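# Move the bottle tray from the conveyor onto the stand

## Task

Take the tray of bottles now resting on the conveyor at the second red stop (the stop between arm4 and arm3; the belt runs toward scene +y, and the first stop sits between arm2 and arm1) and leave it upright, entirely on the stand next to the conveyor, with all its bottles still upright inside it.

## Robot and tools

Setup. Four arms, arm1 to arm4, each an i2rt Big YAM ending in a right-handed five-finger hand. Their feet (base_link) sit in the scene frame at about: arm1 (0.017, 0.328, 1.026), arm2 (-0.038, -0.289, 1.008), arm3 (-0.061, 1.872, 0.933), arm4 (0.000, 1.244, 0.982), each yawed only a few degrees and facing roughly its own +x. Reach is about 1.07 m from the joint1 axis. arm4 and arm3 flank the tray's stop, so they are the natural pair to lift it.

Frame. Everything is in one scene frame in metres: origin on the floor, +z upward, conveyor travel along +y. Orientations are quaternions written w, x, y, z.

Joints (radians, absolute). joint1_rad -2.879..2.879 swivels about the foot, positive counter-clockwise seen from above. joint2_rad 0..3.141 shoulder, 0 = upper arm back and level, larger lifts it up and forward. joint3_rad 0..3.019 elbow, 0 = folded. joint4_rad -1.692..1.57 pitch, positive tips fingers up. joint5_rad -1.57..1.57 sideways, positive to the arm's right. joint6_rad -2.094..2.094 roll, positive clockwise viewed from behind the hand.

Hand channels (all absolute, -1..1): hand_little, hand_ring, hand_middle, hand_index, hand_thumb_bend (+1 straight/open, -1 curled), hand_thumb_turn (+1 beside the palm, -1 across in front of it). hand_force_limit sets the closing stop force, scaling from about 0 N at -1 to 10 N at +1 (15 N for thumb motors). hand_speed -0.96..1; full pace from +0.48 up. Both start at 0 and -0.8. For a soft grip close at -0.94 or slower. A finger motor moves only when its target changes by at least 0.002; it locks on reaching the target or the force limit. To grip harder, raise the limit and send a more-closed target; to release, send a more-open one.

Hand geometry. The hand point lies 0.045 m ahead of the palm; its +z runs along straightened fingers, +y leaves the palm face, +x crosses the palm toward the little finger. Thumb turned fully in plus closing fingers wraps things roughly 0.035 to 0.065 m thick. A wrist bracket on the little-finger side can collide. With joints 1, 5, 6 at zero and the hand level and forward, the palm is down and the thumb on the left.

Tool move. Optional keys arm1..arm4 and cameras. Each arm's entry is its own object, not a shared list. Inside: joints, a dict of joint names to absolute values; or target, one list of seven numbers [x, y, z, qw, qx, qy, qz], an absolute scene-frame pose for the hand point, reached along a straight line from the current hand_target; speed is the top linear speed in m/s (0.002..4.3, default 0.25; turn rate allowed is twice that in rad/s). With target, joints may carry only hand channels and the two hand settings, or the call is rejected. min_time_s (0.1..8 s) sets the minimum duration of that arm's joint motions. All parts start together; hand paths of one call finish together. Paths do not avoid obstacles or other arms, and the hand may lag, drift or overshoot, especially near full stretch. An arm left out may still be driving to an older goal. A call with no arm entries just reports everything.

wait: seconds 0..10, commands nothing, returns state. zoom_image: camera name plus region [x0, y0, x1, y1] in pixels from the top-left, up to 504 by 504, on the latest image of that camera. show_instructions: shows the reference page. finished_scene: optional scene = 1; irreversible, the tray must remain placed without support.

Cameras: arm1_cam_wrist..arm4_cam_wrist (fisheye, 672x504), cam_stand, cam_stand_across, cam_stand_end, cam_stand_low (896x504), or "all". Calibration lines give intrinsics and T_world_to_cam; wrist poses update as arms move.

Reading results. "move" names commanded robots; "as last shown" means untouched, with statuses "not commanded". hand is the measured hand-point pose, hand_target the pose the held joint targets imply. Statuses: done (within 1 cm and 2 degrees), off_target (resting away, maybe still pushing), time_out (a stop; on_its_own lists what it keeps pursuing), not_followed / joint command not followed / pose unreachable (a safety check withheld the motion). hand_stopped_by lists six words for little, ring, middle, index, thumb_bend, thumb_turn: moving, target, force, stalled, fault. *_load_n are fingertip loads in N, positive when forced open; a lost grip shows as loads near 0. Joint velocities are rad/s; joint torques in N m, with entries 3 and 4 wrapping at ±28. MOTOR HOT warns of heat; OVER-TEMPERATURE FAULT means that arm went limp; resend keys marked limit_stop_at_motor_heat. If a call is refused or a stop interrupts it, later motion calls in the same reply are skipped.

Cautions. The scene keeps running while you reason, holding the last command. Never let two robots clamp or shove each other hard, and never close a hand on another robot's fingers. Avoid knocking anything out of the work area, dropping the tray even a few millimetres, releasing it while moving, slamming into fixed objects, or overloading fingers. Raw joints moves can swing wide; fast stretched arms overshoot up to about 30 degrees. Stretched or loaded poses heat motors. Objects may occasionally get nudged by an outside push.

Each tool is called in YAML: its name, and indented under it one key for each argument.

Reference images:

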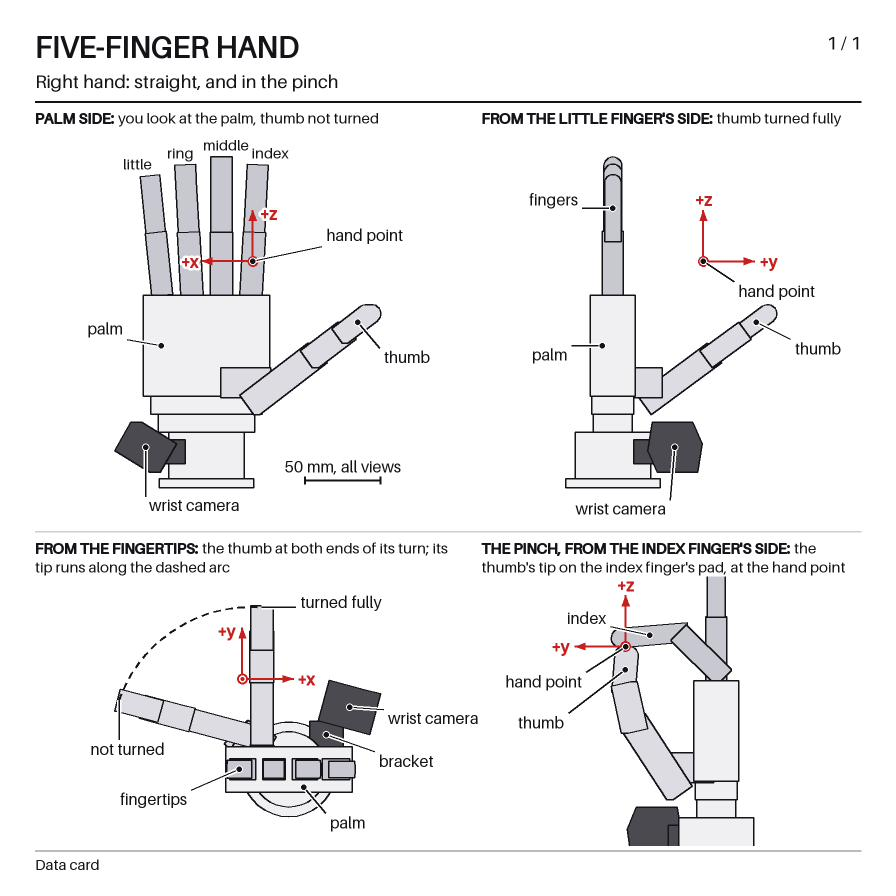

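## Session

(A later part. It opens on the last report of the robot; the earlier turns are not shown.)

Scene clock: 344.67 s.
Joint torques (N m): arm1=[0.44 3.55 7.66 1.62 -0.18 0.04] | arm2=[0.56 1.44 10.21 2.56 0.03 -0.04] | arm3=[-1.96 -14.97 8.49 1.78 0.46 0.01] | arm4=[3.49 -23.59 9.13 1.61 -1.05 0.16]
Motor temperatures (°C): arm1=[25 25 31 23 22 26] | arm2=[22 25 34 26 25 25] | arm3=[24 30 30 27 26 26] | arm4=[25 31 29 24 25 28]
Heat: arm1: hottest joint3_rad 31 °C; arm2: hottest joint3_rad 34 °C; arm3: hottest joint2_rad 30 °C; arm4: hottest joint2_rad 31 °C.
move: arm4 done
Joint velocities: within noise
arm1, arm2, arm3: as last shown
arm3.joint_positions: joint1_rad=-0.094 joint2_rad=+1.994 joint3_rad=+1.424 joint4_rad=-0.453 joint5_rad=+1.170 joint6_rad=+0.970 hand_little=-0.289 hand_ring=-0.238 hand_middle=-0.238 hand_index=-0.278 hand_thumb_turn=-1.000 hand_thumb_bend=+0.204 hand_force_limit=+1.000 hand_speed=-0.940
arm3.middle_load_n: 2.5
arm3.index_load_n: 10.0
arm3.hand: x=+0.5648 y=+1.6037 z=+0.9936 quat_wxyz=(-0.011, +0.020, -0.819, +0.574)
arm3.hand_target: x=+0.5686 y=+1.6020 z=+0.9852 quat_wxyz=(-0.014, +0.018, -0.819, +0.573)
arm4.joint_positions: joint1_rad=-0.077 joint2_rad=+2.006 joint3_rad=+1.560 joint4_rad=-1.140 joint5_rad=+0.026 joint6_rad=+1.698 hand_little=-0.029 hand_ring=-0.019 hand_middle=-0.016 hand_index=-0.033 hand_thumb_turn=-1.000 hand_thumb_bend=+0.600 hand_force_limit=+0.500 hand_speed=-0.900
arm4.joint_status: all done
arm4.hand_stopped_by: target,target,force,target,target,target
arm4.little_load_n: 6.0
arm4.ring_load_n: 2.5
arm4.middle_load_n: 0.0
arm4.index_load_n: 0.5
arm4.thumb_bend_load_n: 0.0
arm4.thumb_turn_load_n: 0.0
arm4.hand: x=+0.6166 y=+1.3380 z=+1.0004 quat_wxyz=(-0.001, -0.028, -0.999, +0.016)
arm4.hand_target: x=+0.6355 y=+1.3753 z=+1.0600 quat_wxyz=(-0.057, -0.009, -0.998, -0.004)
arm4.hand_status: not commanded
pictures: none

move:
  arm4: {"target":[0.6400,1.4000,1.0600,-0.060,-0.010,-0.998,-0.004],"speed":0.05}
  cameras: ["arm4_cam_wrist","cam_stand_across","cam_stand"]

zoom_image:
  camera: "cam_stand_across"
  region: [360, 60, 740, 200]

zoom_image:
  camera: "arm4_cam_wrist"
  region: [170, 0, 420, 320]

zoom_image:
  camera: "cam_stand"
  region: [240, 354, 460, 504]

Scene clock: 348.57 s.
Joint torques (N m): arm1=[-0.03 3.37 7.61 1.72 -0.15 0.08] | arm2=[0.21 1.44 10.22 2.58 0.02 -0.05] | arm3=[-2.08 -15.03 8.47 1.8 0.48 0.02] | arm4=[4.19 -23.12 9.69 1.55 -1.31 0.35]
Motor temperatures (°C): arm1=[25 25 31 23 22 26] | arm2=[22 25 34 26 25 25] | arm3=[24 30 30 27 27 26] | arm4=[25 31 29 24 25 28]
Heat: arm1: hottest joint3_rad 31 °C; arm2: hottest joint3_rad 34 °C; arm3: hottest joint2_rad 30 °C; arm4: hottest joint2_rad 31 °C.
move: arm4 off_target
Joint velocities: within noise
arm1, arm2, arm3: as last shown
arm3.joint_positions: joint1_rad=-0.094 joint2_rad=+1.995 joint3_rad=+1.424 joint4_rad=-0.453 joint5_rad=+1.170 joint6_rad=+0.970 hand_little=-0.289 hand_ring=-0.238 hand_middle=-0.238 hand_index=-0.278 hand_thumb_turn=-1.000 hand_thumb_bend=+0.204 hand_force_limit=+1.000 hand_speed=-0.940
arm3.index_load_n: 9.5
arm3.thumb_bend_load_n: 18.0
arm3.hand: x=+0.5649 y=+1.6040 z=+0.9933 quat_wxyz=(-0.011, +0.020, -0.819, +0.573)
arm3.hand_target: x=+0.5686 y=+1.6021 z=+0.9850 quat_wxyz=(-0.014, +0.018, -0.819, +0.573)
arm4.joint_positions: joint1_rad=-0.048 joint2_rad=+2.002 joint3_rad=+1.560 joint4_rad=-1.136 joint5_rad=+0.032 joint6_rad=+1.713 hand_little=-0.029 hand_ring=-0.019 hand_middle=-0.016 hand_index=-0.033 hand_thumb_turn=-1.000 hand_thumb_bend=+0.600 hand_force_limit=+0.500 hand_speed=-0.900
arm4.joint_status: not commanded
arm4.hand_stopped_by: target,target,force,target,target,target
arm4.little_load_n: 4.5
arm4.ring_load_n: 1.5
arm4.middle_load_n: 0.0
arm4.index_load_n: 0.5
arm4.thumb_bend_load_n: 0.0
arm4.thumb_turn_load_n: 0.0
arm4.hand: x=+0.6160 y=+1.3543 z=+1.0024 quat_wxyz=(-0.005, -0.022, -1.000, +0.019)
arm4.hand_target: x=+0.6352 y=+1.3989 z=+1.0603 quat_wxyz=(-0.059, -0.009, -0.998, -0.006)
arm4.hand_status: off_target (0.077 m and 6.9 deg from the pose sent, 0.089 m and 7.5 deg at the start)
pictures: arm4_cam_wrist, cam_stand, cam_stand_across
arm4_cam_wrist: T_world_to_cam=[[-0.18532, 0.98258, 0.01415, -1.23607], [0.82766, 0.14831, 0.54129, -1.2564], [0.52976, 0.11202, -0.84072, 0.47806]] pos_world=[0.55754, 1.34731, 1.09948]

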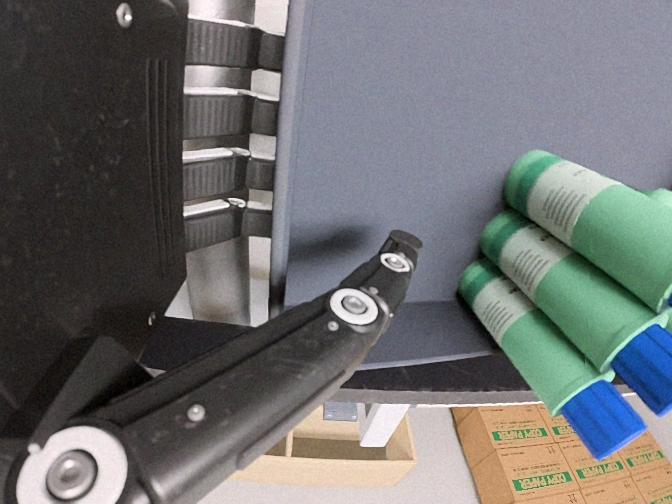

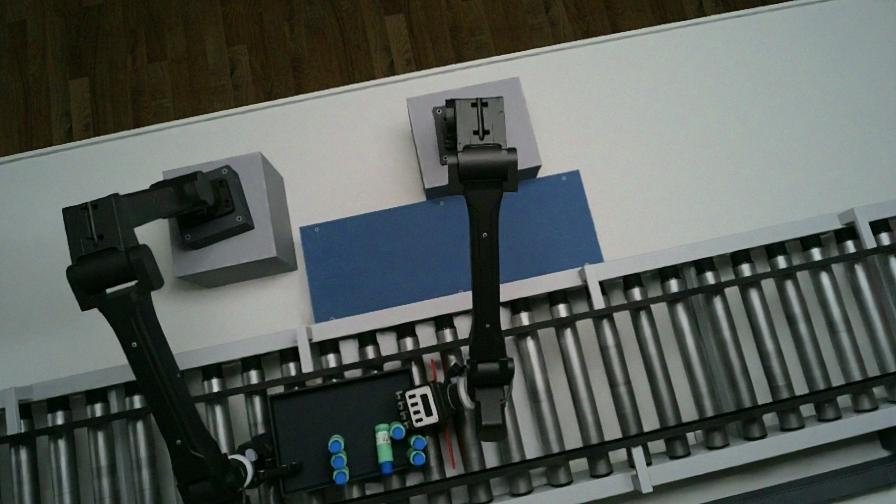

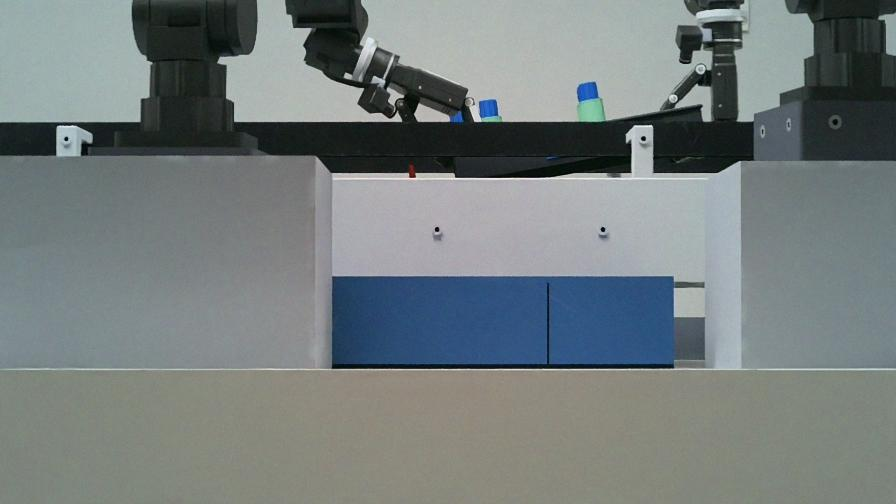

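Scaled by 1.326 from the camera's image (finer frame: 1280x720).

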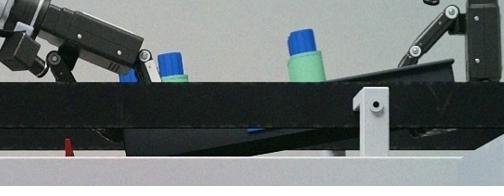

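Scaled by 1.575 from the camera's image (finer frame: 960x720).

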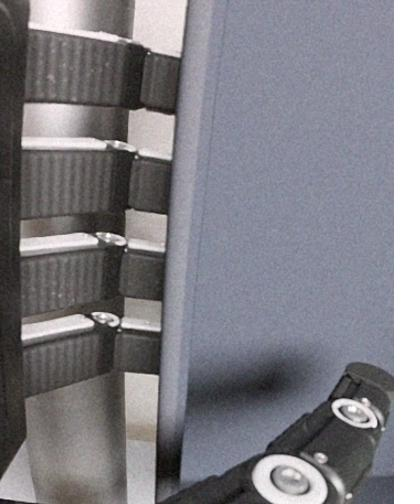

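Scaled by 2.291 from the camera's image (finer frame: 1280x720).

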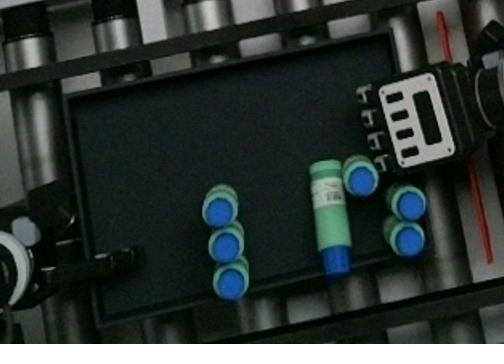

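move:
  arm4: {"target":[0.6400,1.4000,1.0480,-0.060,-0.010,-0.998,-0.004],"speed":0.05,"joints":{"hand_force_limit":-0.1,"hand_thumb_bend":-0.5,"hand_speed":-0.85}}
  cameras: ["arm4_cam_wrist","cam_stand_across"]

zoom_image:
  camera: "cam_stand_across"
  region: [360, 60, 740, 200]

Scene clock: 354.37 s.
Joint torques (N m): arm1=[-0.38 4.25 7.61 1.51 -0.18 0.09] | arm2=[0.32 1.55 10.19 2.65 0.03 -0.03] | arm3=[-2.02 -15.09 8.5 1.76 0.48 0.01] | arm4=[3.49 -22.01 8.94 1.77 -1.16 0.29]
Motor temperatures (°C): arm1=[25 25 31 23 22 26] | arm2=[22 25 34 26 25 25] | arm3=[24 31 30 27 27 26] | arm4=[25 32 29 24 26 28]
Heat: arm1: hottest joint3_rad 31 °C; arm2: hottest joint3_rad 34 °C; arm3: hottest joint2_rad 31 °C; arm4: hottest joint2_rad 32 °C.
move: arm4 off_target
Joint velocities: within noise
arm1, arm2, arm3: as last shown
arm3.joint_positions: joint1_rad=-0.094 joint2_rad=+1.995 joint3_rad=+1.424 joint4_rad=-0.452 joint5_rad=+1.170 joint6_rad=+0.970 hand_little=-0.289 hand_ring=-0.238 hand_middle=-0.238 hand_index=-0.278 hand_thumb_turn=-1.000 hand_thumb_bend=+0.204 hand_force_limit=+1.000 hand_speed=-0.940
arm3.little_load_n: -0.5
arm3.middle_load_n: 3.0
arm3.index_load_n: 8.0
arm3.thumb_turn_load_n: 1.5
arm3.hand: x=+0.5651 y=+1.6040 z=+0.9932 quat_wxyz=(-0.012, +0.020, -0.819, +0.574)
arm3.hand_target: x=+0.5686 y=+1.6020 z=+0.9852 quat_wxyz=(-0.014, +0.018, -0.819, +0.573)
arm4.joint_positions: joint1_rad=-0.038 joint2_rad=+2.001 joint3_rad=+1.560 joint4_rad=-1.116 joint5_rad=+0.030 joint6_rad=+1.723 hand_little=-0.029 hand_ring=-0.020 hand_middle=-0.016 hand_index=-0.033 hand_thumb_turn=-1.000 hand_thumb_bend=-0.321 hand_force_limit=-0.100 hand_speed=-0.850
arm4.joint_status: hand_thumb_bend off_target (ended at -0.321, target -0.500); the others done
arm4.hand_stopped_by: target,target,force,target,force,target
arm4.little_load_n: 2.5
arm4.ring_load_n: 1.0
arm4.middle_load_n: 0.0
arm4.index_load_n: 4.0
arm4.thumb_bend_load_n: 6.0
arm4.thumb_turn_load_n: 0.5
arm4.hand: x=+0.6208 y=+1.3615 z=+1.0040 quat_wxyz=(-0.016, -0.021, -1.000, +0.017)
arm4.hand_target: x=+0.6367 y=+1.3994 z=+1.0484 quat_wxyz=(-0.059, -0.009, -0.998, -0.005)
arm4.hand_status: off_target (0.062 m and 5.7 deg from the pose sent, 0.069 m and 6.9 deg at the start)
arm4_cam_wrist: T_world_to_cam=[[-0.18696, 0.98227, 0.01391, -1.24056], [0.81568, 0.14733, 0.55943, -1.27176], [0.54746, 0.11593, -0.82876, 0.44778]] pos_world=[0.56027, 1.35402, 1.09982]

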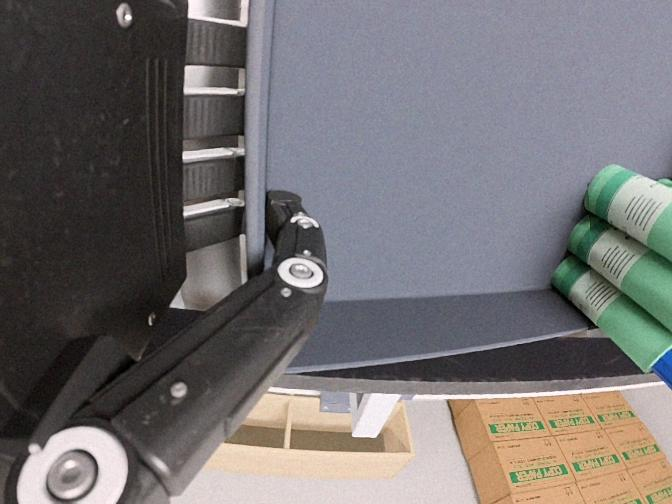

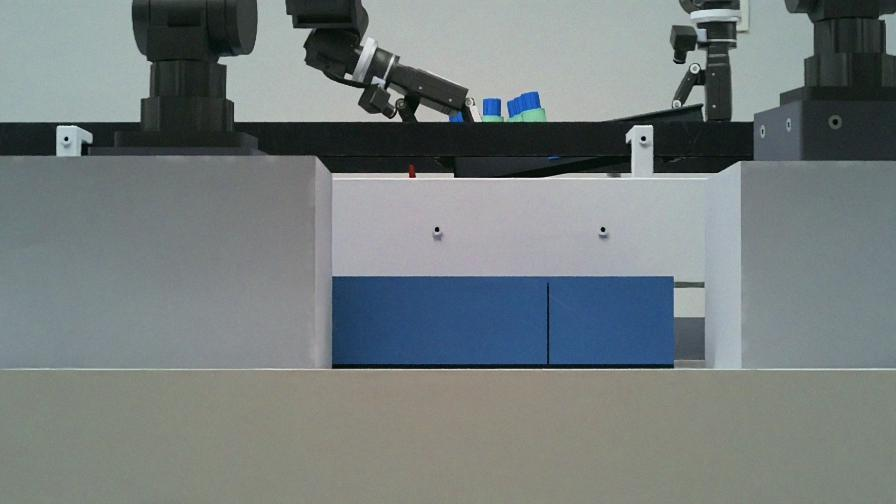

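Scaled by 1.326 from the camera's image (finer frame: 1280x720).

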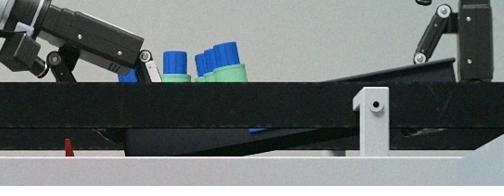

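move:
  arm4: {"target":[0.6400,1.3950,1.0250,-0.050,-0.010,-0.998,-0.004],"speed":0.04}
  cameras: ["cam_stand","cam_stand_across"]

zoom_image:
  camera: "cam_stand_across"
  region: [360, 60, 740, 200]

zoom_image:
  camera: "cam_stand"
  region: [240, 354, 460, 504]

Scene clock: 356.60 s.
Joint torques (N m): arm1=[0.03 3.66 7.54 1.81 -0.17 0.06] | arm2=[0.21 1.73 10.24 2.59 0.01 -0.05] | arm3=[-2.08 -14.97 8.5 1.65 0.48 0.01] | arm4=[2.84 -21.19 8.36 2.04 -1.39 0.22]
Motor temperatures (°C): arm1=[25 25 31 23 22 26] | arm2=[22 25 34 26 25 25] | arm3=[24 31 30 27 27 26] | arm4=[25 32 29 24 26 28]
Heat: arm1: hottest joint3_rad 31 °C; arm2: hottest joint3_rad 34 °C; arm3: hottest joint2_rad 31 °C; arm4: hottest joint2_rad 32 °C.
move: arm4 off_target
Joint velocities: within noise
arm1, arm2, arm3: as last shown
arm3.joint_positions: joint1_rad=-0.094 joint2_rad=+1.996 joint3_rad=+1.424 joint4_rad=-0.450 joint5_rad=+1.170 joint6_rad=+0.970 hand_little=-0.289 hand_ring=-0.238 hand_middle=-0.238 hand_index=-0.278 hand_thumb_turn=-1.000 hand_thumb_bend=+0.204 hand_force_limit=+1.000 hand_speed=-0.940
arm3.little_load_n: 0.0
arm3.index_load_n: 8.5
arm3.thumb_bend_load_n: 17.5
arm3.hand: x=+0.5655 y=+1.6039 z=+0.9932 quat_wxyz=(-0.012, +0.020, -0.819, +0.574)
arm3.hand_target: x=+0.5686 y=+1.6020 z=+0.9851 quat_wxyz=(-0.014, +0.018, -0.819, +0.573)
arm4.joint_positions: joint1_rad=-0.038 joint2_rad=+2.019 joint3_rad=+1.560 joint4_rad=-1.102 joint5_rad=+0.033 joint6_rad=+1.723 hand_little=-0.029 hand_ring=-0.020 hand_middle=-0.016 hand_index=-0.033 hand_thumb_turn=-1.000 hand_thumb_bend=-0.321 hand_force_limit=-0.100 hand_speed=-0.850
arm4.joint_status: not commanded
arm4.hand_stopped_by: target,target,force,target,force,target
arm4.little_load_n: 3.5
arm4.ring_load_n: 1.0
arm4.middle_load_n: 0.5
arm4.index_load_n: 0.5
arm4.thumb_bend_load_n: 3.0
arm4.thumb_turn_load_n: 0.0
arm4.hand: x=+0.6225 y=+1.3611 z=+0.9935 quat_wxyz=(-0.014, -0.021, -1.000, +0.018)
arm4.hand_target: x=+0.6376 y=+1.3947 z=+1.0256 quat_wxyz=(-0.049, -0.009, -0.999, -0.005)
arm4.hand_status: off_target (0.049 m and 5.0 deg from the pose sent, 0.044 m and 4.7 deg at the start)

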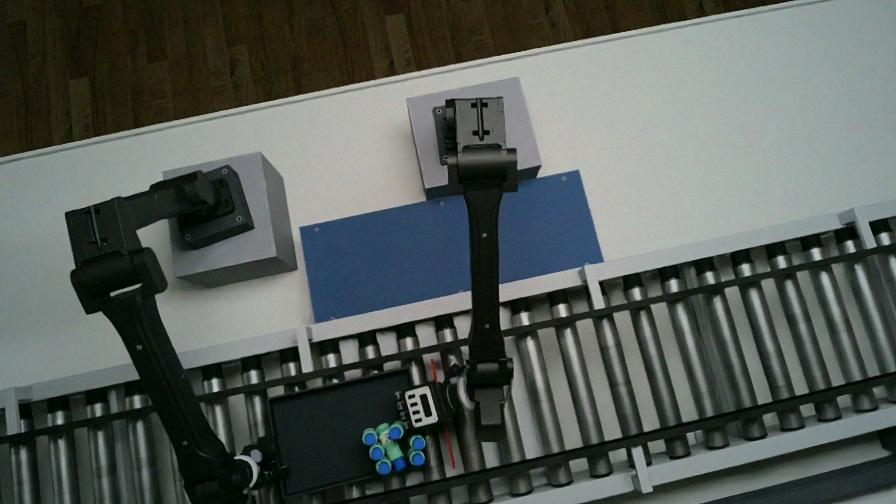

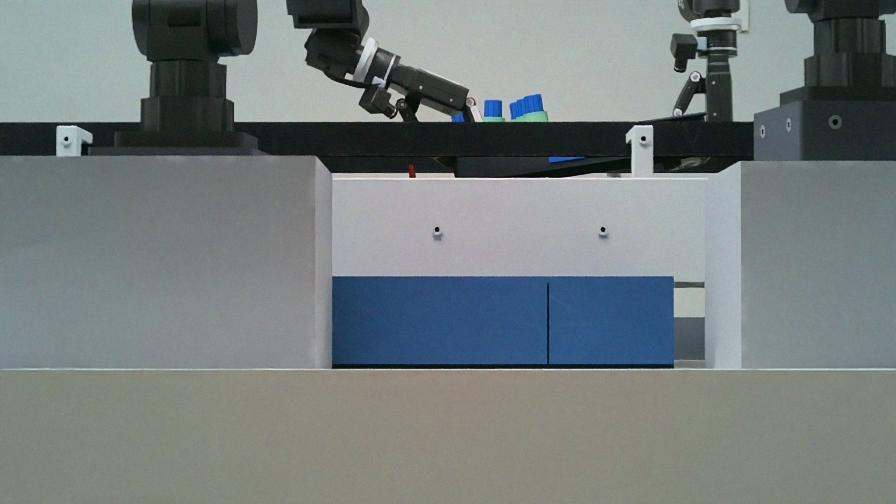

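Scaled by 1.326 from the camera's image (finer frame: 1280x720).

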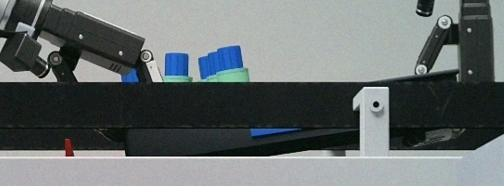

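Scaled by 2.291 from the camera's image (finer frame: 1280x720).

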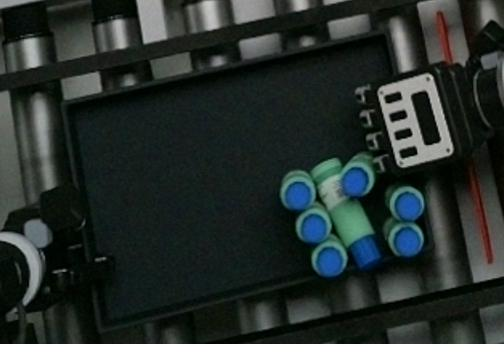

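move:
  arm4: {"target":[0.6400,1.3900,1.0000,-0.045,-0.010,-0.998,-0.004],"speed":0.04}

Scene clock: 358.37 s.
Joint torques (N m): arm1=[0.09 4.01 7.62 1.69 -0.18 0.06] | arm2=[0.56 1.61 10.11 2.67 0.01 -0.04] | arm3=[-2.14 -15.15 8.49 1.47 0.48 0.01] | arm4=[2.32 -21.13 7.04 2.13 -1.61 0.24]
Motor temperatures (°C): arm1=[25 25 31 23 22 26] | arm2=[22 25 34 26 25 25] | arm3=[24 31 30 27 27 26] | arm4=[25 32 29 24 26 28]
Heat: arm1: hottest joint3_rad 31 °C; arm2: hottest joint3_rad 34 °C; arm3: hottest joint2_rad 31 °C; arm4: hottest joint2_rad 32 °C.
move: arm4 off_target
Joint velocities: within noise
arm1, arm2, arm3: as last shown
arm3.joint_positions: joint1_rad=-0.094 joint2_rad=+1.996 joint3_rad=+1.424 joint4_rad=-0.446 joint5_rad=+1.170 joint6_rad=+0.970 hand_little=-0.289 hand_ring=-0.238 hand_middle=-0.238 hand_index=-0.278 hand_thumb_turn=-1.000 hand_thumb_bend=+0.204 hand_force_limit=+1.000 hand_speed=-0.940
arm3.index_load_n: 8.0
arm3.thumb_bend_load_n: 16.0
arm3.hand: x=+0.5662 y=+1.6038 z=+0.9934 quat_wxyz=(-0.014, +0.018, -0.819, +0.574)
arm3.hand_target: x=+0.5686 y=+1.6020 z=+0.9852 quat_wxyz=(-0.014, +0.018, -0.819, +0.573)
arm4.joint_positions: joint1_rad=-0.040 joint2_rad=+2.054 joint3_rad=+1.560 joint4_rad=-1.065 joint5_rad=+0.038 joint6_rad=+1.712 hand_little=-0.029 hand_ring=-0.020 hand_middle=-0.016 hand_index=-0.033 hand_thumb_turn=-1.000 hand_thumb_bend=-0.322 hand_force_limit=-0.100 hand_speed=-0.850
arm4.joint_status: not commanded
arm4.hand_stopped_by: target,target,force,target,force,target
arm4.little_load_n: 4.5
arm4.ring_load_n: 0.5
arm4.middle_load_n: 0.0
arm4.index_load_n: 0.0
arm4.thumb_bend_load_n: 0.5
arm4.thumb_turn_load_n: 0.0
arm4.hand: x=+0.6277 y=+1.3598 z=+0.9730 quat_wxyz=(-0.015, -0.017, -1.000, +0.021)
arm4.hand_target: x=+0.6386 y=+1.3896 z=+1.0005 quat_wxyz=(-0.044, -0.009, -0.999, -0.004)
arm4.hand_status: off_target (0.042 m and 4.5 deg from the pose sent, 0.035 m and 4.6 deg at the start)
pictures: none

move:
  arm4: {"joints":{"hand_index":-0.09,"hand_middle":-0.06,"hand_ring":-0.04,"hand_thumb_bend":-0.42,"hand_force_limit":0.0}}
  arm3: {"joints":{"hand_thumb_bend":1.0,"hand_speed":-0.6}}
  cameras: ["arm3_cam_wrist","arm4_cam_wrist"]

Scene clock: 362.80 s.
Joint torques (N m): arm1=[-0.26 3.6 7.62 1.77 -0.18 0.05] | arm2=[0.15 1.73 10.18 2.54 0.01 -0.05] | arm3=[-1.9 -15.27 8.46 1.35 0.47 0.02] | arm4=[2.37 -21.48 7.05 2.04 -1.58 0.24]
Motor temperatures (°C): arm1=[25 25 31 23 22 26] | arm2=[22 25 34 26 25 25] | arm3=[24 31 30 27 27 26] | arm4=[25 31 29 24 26 28]
Heat: arm1: hottest joint3_rad 31 °C; arm2: hottest joint3_rad 34 °C; arm3: hottest joint2_rad 31 °C; arm4: hottest joint2_rad 31 °C.
move: arm3 done; arm4 off_target
Joint velocities: within noise
arm1, arm2: as last shown
arm2.little_load_n: 0.5
arm3.joint_positions: joint1_rad=-0.095 joint2_rad=+1.997 joint3_rad=+1.424 joint4_rad=-0.444 joint5_rad=+1.170 joint6_rad=+0.970 hand_little=-0.289 hand_ring=-0.238 hand_middle=-0.239 hand_index=-0.278 hand_thumb_turn=-1.000 hand_thumb_bend=+1.000 hand_force_limit=+1.000 hand_speed=-0.600
arm3.joint_status: all done
arm3.hand_stopped_by: force,force,force,force,target,target
arm3.little_load_n: 0.0
arm3.ring_load_n: 0.0
arm3.middle_load_n: 0.0
arm3.index_load_n: 1.5
arm3.thumb_bend_load_n: 0.0
arm3.thumb_turn_load_n: 0.0
arm3.hand: x=+0.5661 y=+1.6028 z=+0.9928 quat_wxyz=(-0.014, +0.018, -0.819, +0.574)
arm3.hand_target: x=+0.5685 y=+1.6020 z=+0.9851 quat_wxyz=(-0.014, +0.018, -0.819, +0.573)
arm3.hand_status: not commanded
arm4.joint_positions: joint1_rad=-0.040 joint2_rad=+2.054 joint3_rad=+1.560 joint4_rad=-1.063 joint5_rad=+0.037 joint6_rad=+1.712 hand_little=-0.029 hand_ring=-0.040 hand_middle=-0.060 hand_index=-0.086 hand_thumb_turn=-1.000 hand_thumb_bend=-0.360 hand_force_limit=+0.000 hand_speed=-0.850
arm4.joint_status: hand_thumb_bend off_target (ended at -0.360, target -0.420); the others done
arm4.hand_stopped_by: target,target,target,force,force,target
arm4.little_load_n: 3.0
arm4.ring_load_n: 0.0
arm4.middle_load_n: 0.0
arm4.index_load_n: 5.0
arm4.thumb_bend_load_n: 7.5
arm4.thumb_turn_load_n: 0.0
arm4.hand: x=+0.6281 y=+1.3598 z=+0.9731 quat_wxyz=(-0.016, -0.017, -1.000, +0.020)
arm4.hand_target: x=+0.6386 y=+1.3894 z=+1.0005 quat_wxyz=(-0.044, -0.009, -0.999, -0.005)
arm4.hand_status: not commanded
arm3_cam_wrist: T_world_to_cam=[[-0.24322, 0.3711, -0.89617, 0.4275], [0.80041, 0.59866, 0.03067, -1.44419], [0.54789, -0.70985, -0.44264, 1.38431]] pos_world=[0.50149, 1.68859, 1.04016]
arm4_cam_wrist: T_world_to_cam=[[-0.19574, 0.98063, 0.00729, -1.22288], [0.81456, 0.15845, 0.55802, -1.27331], [0.54606, 0.11516, -0.8298, 0.42128]] pos_world=[0.56777, 1.35243, 1.06902]

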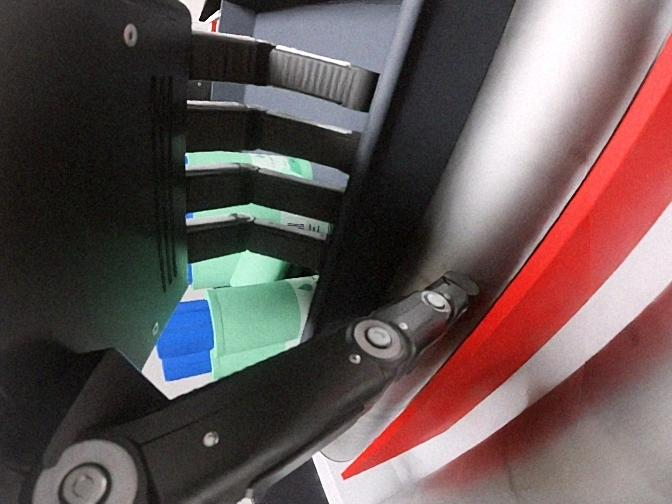

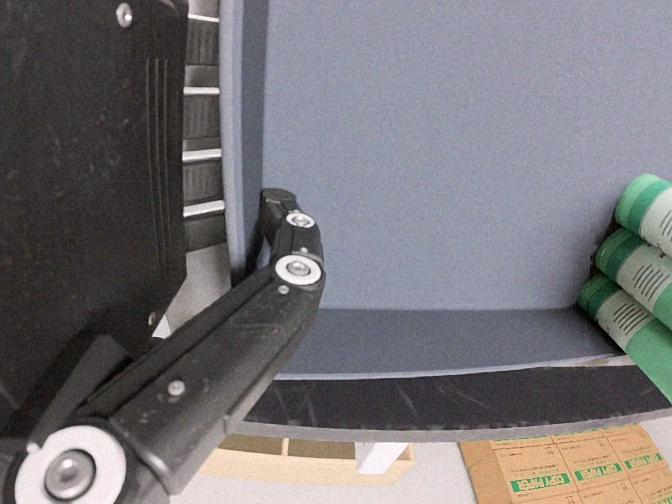

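move:
  arm3: {"target":[0.5675,1.6060,1.0800,-0.014,0.018,-0.819,0.573],"speed":0.08}
  cameras: ["arm3_cam_wrist","cam_stand_across","cam_stand"]

zoom_image:
  camera: "cam_stand"
  region: [240, 354, 460, 504]

Scene clock: 365.53 s.
Joint torques (N m): arm1=[0.21 3.78 7.61 1.61 -0.18 0.05] | arm2=[0.44 1.73 10.21 2.59 0.01 -0.06] | arm3=[-1.26 -16.56 12.23 0.38 0.61 0.15] | arm4=[2.32 -21.48 7.05 2.04 -1.57 0.24]
Motor temperatures (°C): arm1=[25 25 31 23 22 26] | arm2=[22 25 34 26 25 25] | arm3=[24 31 30 27 27 26] | arm4=[25 31 29 24 26 28]
Heat: arm1: hottest joint3_rad 31 °C; arm2: hottest joint3_rad 34 °C; arm3: hottest joint2_rad 31 °C; arm4: hottest joint2_rad 31 °C.
move: arm3 off_target
Joint velocities: within noise
arm1, arm2, arm4: as last shown
arm1.thumb_turn_load_n: -0.5
arm2.little_load_n: 0.0
arm2.thumb_bend_load_n: 0.5
arm3.joint_positions: joint1_rad=-0.097 joint2_rad=+1.905 joint3_rad=+1.482 joint4_rad=-0.647 joint5_rad=+1.170 joint6_rad=+0.972 hand_little=-0.289 hand_ring=-0.238 hand_middle=-0.239 hand_index=-0.279 hand_thumb_turn=-1.000 hand_thumb_bend=+1.000 hand_force_limit=+1.000 hand_speed=-0.600
arm3.joint_status: not commanded
arm3.hand_stopped_by: force,force,force,force,target,target
arm3.little_load_n: 0.0
arm3.ring_load_n: 0.0
arm3.middle_load_n: 0.0
arm3.index_load_n: 0.0
arm3.thumb_bend_load_n: 0.0
arm3.thumb_turn_load_n: 0.0
arm3.hand: x=+0.5526 y=+1.6037 z=+1.0565 quat_wxyz=(+0.008, +0.032, -0.821, +0.570)
arm3.hand_target: x=+0.5666 y=+1.6064 z=+1.0802 quat_wxyz=(-0.014, +0.018, -0.819, +0.573)
arm3.hand_status: off_target (0.028 m and 3.0 deg from the pose sent, 0.087 m and 0.1 deg at the start)
arm4.little_load_n: 3.5
arm4.index_load_n: 4.5
arm4.hand_target: x=+0.6386 y=+1.3894 z=+1.0005 quat_wxyz=(-0.044, -0.009, -0.999, -0.004)
pictures: arm3_cam_wrist, cam_stand, cam_stand_across
arm3_cam_wrist: T_world_to_cam=[[-0.28848, 0.3797, -0.87898, 0.47401], [0.80182, 0.59754, -0.00503, -1.39719], [0.52332, -0.70624, -0.47683, 1.46435]] pos_world=[0.49072, 1.68909, 1.10785]

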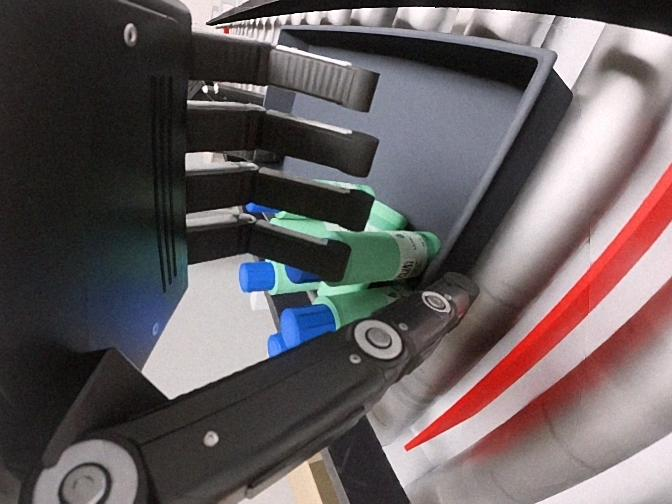

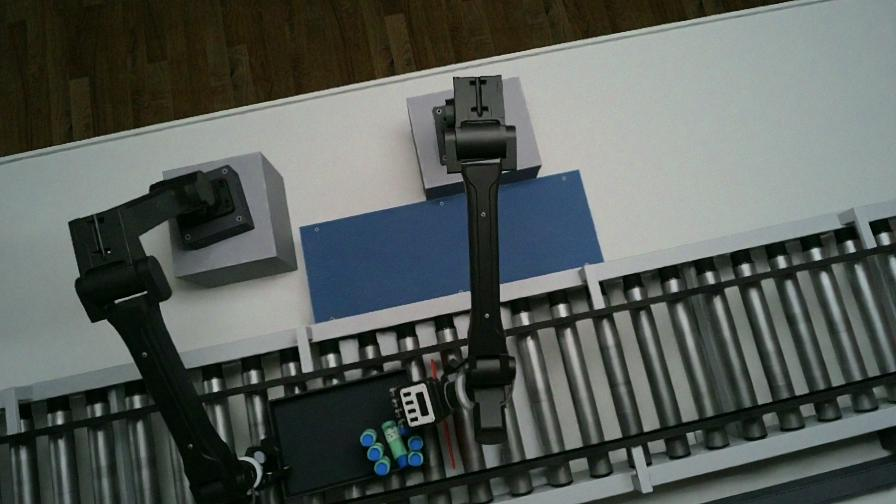

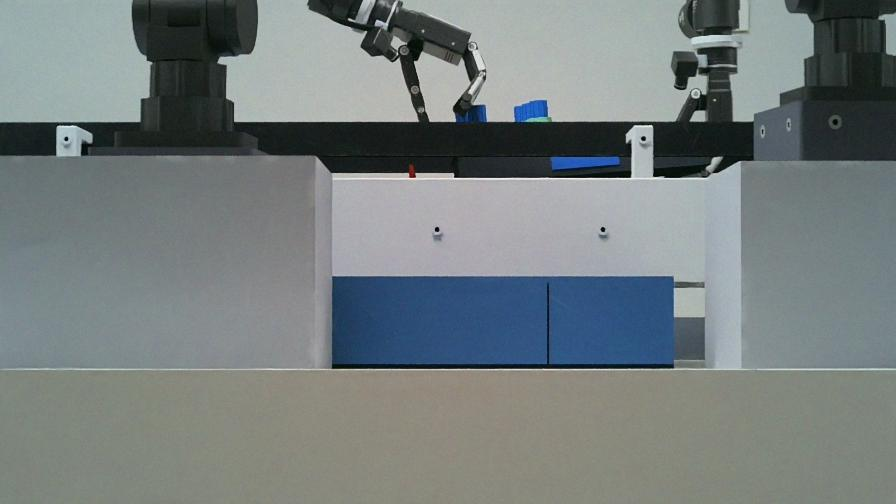

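Scaled by 2.291 from the camera's image (finer frame: 1280x720).

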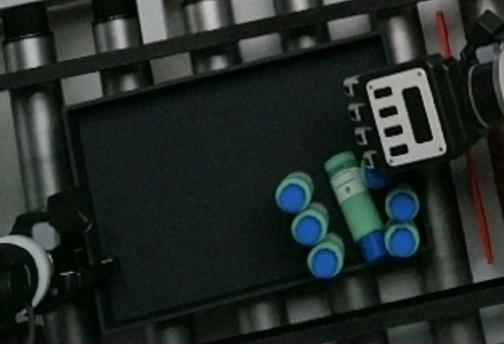

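move:
  arm3: {"target":[0.5600,1.6150,1.1800,-0.014,0.018,-0.819,0.573],"speed":0.12,"joints":{"hand_little":0.5,"hand_ring":0.5,"hand_middle":0.5,"hand_index":0.5,"hand_force_limit":0.0,"hand_speed":-0.3}}
  cameras: ["cam_stand_across","cam_stand"]

zoom_image:
  camera: "cam_stand"
  region: [240, 354, 460, 504]

Scene clock: 369.80 s.
Joint torques (N m): arm1=[0.21 3.78 7.45 1.57 -0.13 0.05] | arm2=[0.21 1.44 10.22 2.56 0.02 -0.05] | arm3=[-0.91 -16.09 13.11 0.35 0.71 0.15] | arm4=[2.37 -21.42 7.04 2.06 -1.58 0.24]
Motor temperatures (°C): arm1=[25 25 31 23 22 26] | arm2=[22 25 34 26 25 25] | arm3=[24 31 30 26 27 26] | arm4=[25 31 29 24 27 28]
Heat: arm1: hottest joint3_rad 31 °C; arm2: hottest joint3_rad 34 °C; arm3: hottest joint2_rad 31 °C; arm4: hottest joint2_rad 31 °C.
move: arm3 off_target
Joint velocities: within noise
arm1.joint_positions: joint1_rad=+0.098 joint2_rad=+0.547 joint3_rad=+1.374 joint4_rad=-1.301 joint5_rad=-0.090 joint6_rad=-1.151 hand_little=+1.000 hand_ring=+1.000 hand_middle=+1.000 hand_index=+1.000 hand_thumb_turn=+1.000 hand_thumb_bend=+1.000 hand_force_limit=+0.000 hand_speed=-0.800
arm1.joint_status: not commanded
arm1.hand_stopped_by: target,target,target,target,target,target
arm1.little_load_n: 0.0
arm1.ring_load_n: 0.0
arm1.middle_load_n: 0.0
arm1.index_load_n: 0.0
arm1.thumb_bend_load_n: 0.0
arm1.thumb_turn_load_n: 0.0
arm1.hand: x=+0.2290 y=+0.3345 z=+1.5209 quat_wxyz=(-0.189, +0.849, -0.087, +0.486)
arm1.hand_target: x=+0.2278 y=+0.3343 z=+1.5297 quat_wxyz=(-0.191, +0.843, -0.086, +0.495)
arm1.hand_status: not commanded
arm2.joint_positions: joint1_rad=-0.023 joint2_rad=+0.637 joint3_rad=+1.321 joint4_rad=-1.164 joint5_rad=-0.169 joint6_rad=-1.285 hand_little=+1.000 hand_ring=+1.000 hand_middle=+1.000 hand_index=+1.000 hand_thumb_turn=+1.000 hand_thumb_bend=+1.000 hand_force_limit=+0.000 hand_speed=-0.800
arm2.joint_status: not commanded
arm2.hand_stopped_by: target,target,target,target,target,target
arm2.little_load_n: 0.0
arm2.ring_load_n: 0.0
arm2.middle_load_n: 0.0
arm2.index_load_n: 0.0
arm2.thumb_bend_load_n: 0.0
arm2.thumb_turn_load_n: 0.0
arm2.hand: x=+0.2284 y=-0.3437 z=+1.4937 quat_wxyz=(-0.109, +0.840, -0.138, +0.514)
arm2.hand_target: x=+0.2275 y=-0.3436 z=+1.5044 quat_wxyz=(-0.110, +0.834, -0.136, +0.524)
arm2.hand_status: not commanded
arm3.joint_positions: joint1_rad=-0.086 joint2_rad=+1.820 joint3_rad=+1.630 joint4_rad=-0.912 joint5_rad=+1.175 joint6_rad=+1.003 hand_little=+0.500 hand_ring=+0.500 hand_middle=+0.500 hand_index=+0.500 hand_thumb_turn=-1.000 hand_thumb_bend=+1.000 hand_force_limit=+0.000 hand_speed=-0.300
arm3.joint_status: all done
arm3.hand_stopped_by: target,target,target,target,target,target
arm3.little_load_n: 0.0
arm3.ring_load_n: 0.0
arm3.middle_load_n: 0.0
arm3.index_load_n: -0.5
arm3.thumb_bend_load_n: 0.0
arm3.thumb_turn_load_n: 0.0
arm3.hand: x=+0.5474 y=+1.6099 z=+1.1545 quat_wxyz=(+0.009, +0.032, -0.822, +0.569)
arm3.hand_target: x=+0.5589 y=+1.6152 z=+1.1800 quat_wxyz=(-0.014, +0.018, -0.819, +0.573)
arm3.hand_status: off_target (0.029 m and 3.1 deg from the pose sent, 0.124 m and 3.0 deg at the start)
arm4: as last shown
arm4.little_load_n: 2.5
arm4.index_load_n: 5.0
pictures: cam_stand, cam_stand_across

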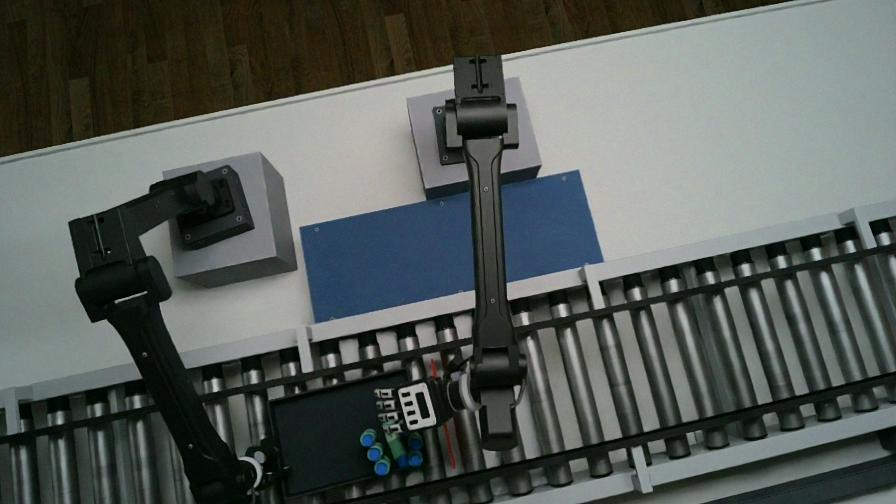

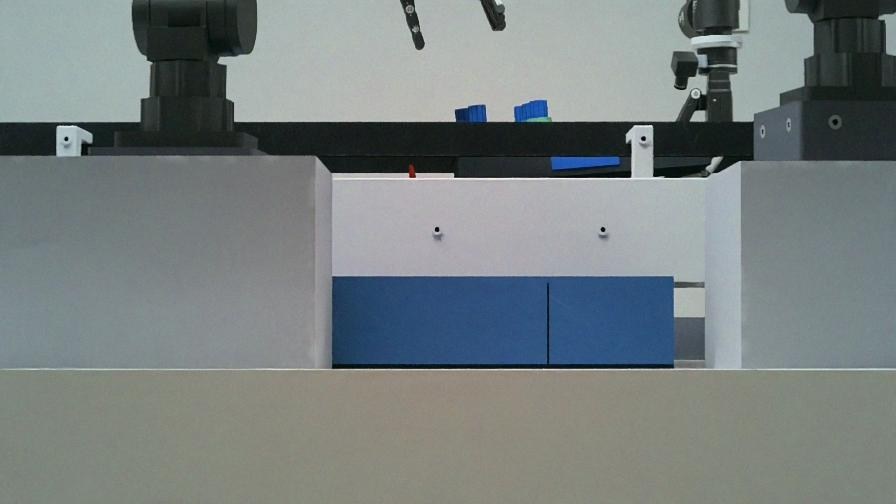

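Scaled by 2.291 from the camera's image (finer frame: 1280x720).

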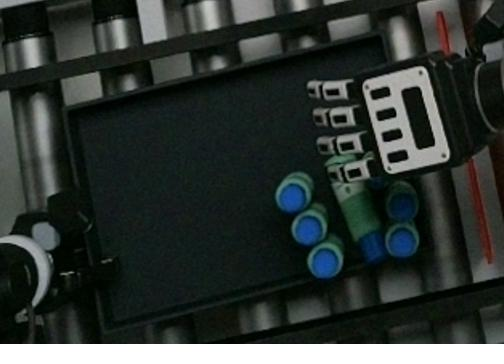

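move:
  arm4: {"target":[0.6400,1.3750,1.0140,-0.045,-0.010,-0.998,-0.004],"speed":0.04}
  arm3: {"joints":{"joint2_rad":1.66,"joint3_rad":1.63,"hand_thumb_turn":1.0},"min_time_s":2.5}
  cameras: ["cam_stand"]

Scene clock: 382.97 s.
Joint torques (N m): arm1=[-0.09 3.66 7.76 1.57 -0.16 0.03] | arm2=[0.26 1.85 10.17 2.55 0 -0.06] | arm3=[-0.91 -14.8 9.65 0.53 0.64 0.15] | arm4=[0.79 -22.77 7.57 1.14 -1.28 0.07]
Motor temperatures (°C): arm1=[25 25 31 23 22 26] | arm2=[22 25 34 26 25 25] | arm3=[24 30 32 26 27 26] | arm4=[25 30 29 24 27 28]
Heat: arm1: hottest joint3_rad 31 °C; arm2: hottest joint3_rad 34 °C; arm3: hottest joint3_rad 32 °C; arm4: hottest joint2_rad 30 °C.
move: arm3 done; arm4 off_target
Joint velocities: within noise
arm1, arm2: as last shown
arm3.joint_positions: joint1_rad=-0.086 joint2_rad=+1.672 joint3_rad=+1.630 joint4_rad=-0.912 joint5_rad=+1.175 joint6_rad=+1.005 hand_little=+0.500 hand_ring=+0.500 hand_middle=+0.500 hand_index=+0.500 hand_thumb_turn=+1.000 hand_thumb_bend=+1.000 hand_force_limit=+0.000 hand_speed=-0.300
arm3.joint_status: all done
arm3.hand_stopped_by: target,target,target,target,target,target
arm3.little_load_n: 0.0
arm3.ring_load_n: 0.0
arm3.middle_load_n: -0.5
arm3.index_load_n: -0.5
arm3.thumb_bend_load_n: 0.0
arm3.thumb_turn_load_n: 0.0
arm3.hand: x=+0.5273 y=+1.6122 z=+1.2449 quat_wxyz=(-0.050, -0.011, -0.813, +0.580)
arm3.hand_target: x=+0.5270 y=+1.6194 z=+1.2522 quat_wxyz=(-0.058, -0.013, -0.812, +0.580)
arm3.hand_status: not commanded
arm4.joint_positions: joint1_rad=-0.044 joint2_rad=+2.054 joint3_rad=+1.560 joint4_rad=-1.065 joint5_rad=+0.028 joint6_rad=+1.707 hand_little=-0.029 hand_ring=-0.040 hand_middle=-0.060 hand_index=-0.086 hand_thumb_turn=-1.000 hand_thumb_bend=-0.360 hand_force_limit=+0.000 hand_speed=-0.850
arm4.joint_status: not commanded
arm4.hand_stopped_by: target,target,target,force,force,target
arm4.little_load_n: 2.5
arm4.ring_load_n: 0.5
arm4.middle_load_n: 0.0
arm4.index_load_n: 4.5
arm4.thumb_bend_load_n: 8.0
arm4.thumb_turn_load_n: 0.0
arm4.hand: x=+0.6276 y=+1.3590 z=+0.9735 quat_wxyz=(-0.014, -0.016, -1.000, +0.016)
arm4.hand_target: x=+0.6390 y=+1.3746 z=+1.0138 quat_wxyz=(-0.045, -0.010, -0.999, -0.004)
arm4.hand_status: off_target (0.045 m and 4.2 deg from the pose sent, 0.045 m and 4.4 deg at the start)

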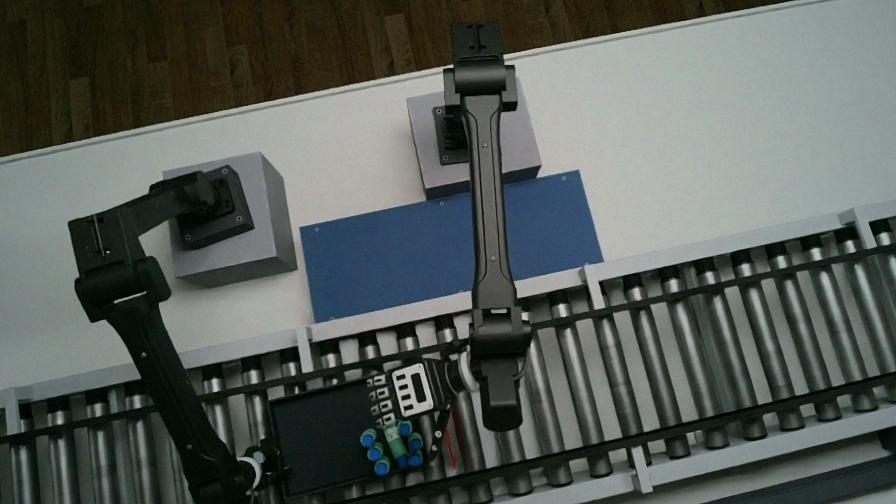

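move:
  arm4: {"target":[0.6400,1.3450,1.0200,-0.045,-0.010,-0.998,-0.004],"speed":0.04}
  arm3: {"joints":{"joint4_rad":-1.52,"joint5_rad":0.0,"joint6_rad":-1.87},"min_time_s":4}
  cameras: ["cam_stand","cam_stand_across"]

zoom_image:
  camera: "cam_stand_across"
  region: [360, 60, 740, 200]

Scene clock: 389.27 s.
Joint torques (N m): arm1=[0.44 3.96 7.69 1.51 -0.2 0.08] | arm2=[0.44 1.49 10.19 2.55 0.01 -0.04] | arm3=[-0.97 -14.04 8.87 -0.34 -0.19 -0.11] | arm4=[-0.91 -23.65 7.21 1.36 -0.41 -0.05]
Motor temperatures (°C): arm1=[25 25 31 23 22 26] | arm2=[22 25 34 26 25 25] | arm3=[24 30 32 26 27 26] | arm4=[25 30 29 24 27 28]
Heat: arm1: hottest joint3_rad 31 °C; arm2: hottest joint3_rad 34 °C; arm3: hottest joint3_rad 32 °C; arm4: hottest joint2_rad 30 °C.
move: arm3 done; arm4 off_target
Joint velocities: within noise
arm1, arm2: as last shown
arm3.joint_positions: joint1_rad=-0.086 joint2_rad=+1.672 joint3_rad=+1.630 joint4_rad=-1.511 joint5_rad=+0.003 joint6_rad=-1.856 hand_little=+0.500 hand_ring=+0.500 hand_middle=+0.500 hand_index=+0.500 hand_thumb_turn=+1.000 hand_thumb_bend=+1.000 hand_force_limit=+0.000 hand_speed=-0.300
arm3.joint_status: all done
arm3.hand_stopped_by: target,target,target,target,target,target
arm3.little_load_n: 0.0
arm3.ring_load_n: 0.0
arm3.middle_load_n: 0.0
arm3.index_load_n: 0.0
arm3.thumb_bend_load_n: 0.0
arm3.thumb_turn_load_n: 0.0
arm3.hand: x=+0.4197 y=+1.7191 z=+1.1525 quat_wxyz=(-0.001, +0.998, +0.058, +0.013)
arm3.hand_target: x=+0.4189 y=+1.7255 z=+1.1586 quat_wxyz=(-0.002, +0.997, +0.071, +0.015)
arm3.hand_status: not commanded
arm4.joint_positions: joint1_rad=-0.069 joint2_rad=+2.054 joint3_rad=+1.560 joint4_rad=-1.079 joint5_rad=+0.003 joint6_rad=+1.672 hand_little=-0.029 hand_ring=-0.040 hand_middle=-0.060 hand_index=-0.086 hand_thumb_turn=-1.000 hand_thumb_bend=-0.360 hand_force_limit=+0.000 hand_speed=-0.850
arm4.joint_status: not commanded
arm4.hand_stopped_by: target,target,target,force,force,target
arm4.little_load_n: 0.5
arm4.ring_load_n: 0.0
arm4.middle_load_n: 0.0
arm4.index_load_n: 7.0
arm4.thumb_bend_load_n: 6.5
arm4.thumb_turn_load_n: 0.0
arm4.hand: x=+0.6240 y=+1.3493 z=+0.9742 quat_wxyz=(-0.006, -0.011, -1.000, +0.004)
arm4.hand_target: x=+0.6389 y=+1.3450 z=+1.0193 quat_wxyz=(-0.045, -0.010, -0.999, -0.003)
arm4.hand_status: off_target (0.049 m and 4.6 deg from the pose sent, 0.050 m and 4.3 deg at the start)

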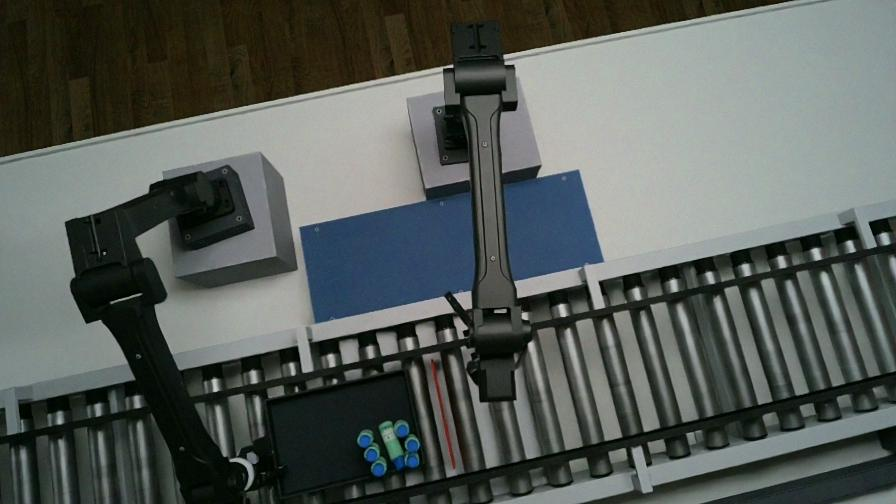

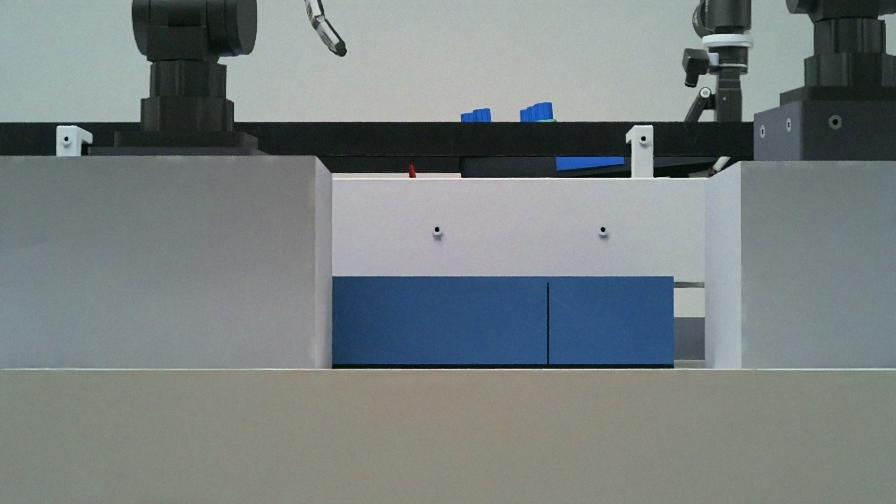

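Scaled by 1.326 from the camera's image (finer frame: 1280x720).

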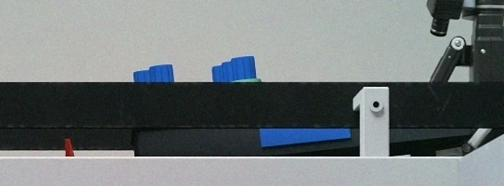

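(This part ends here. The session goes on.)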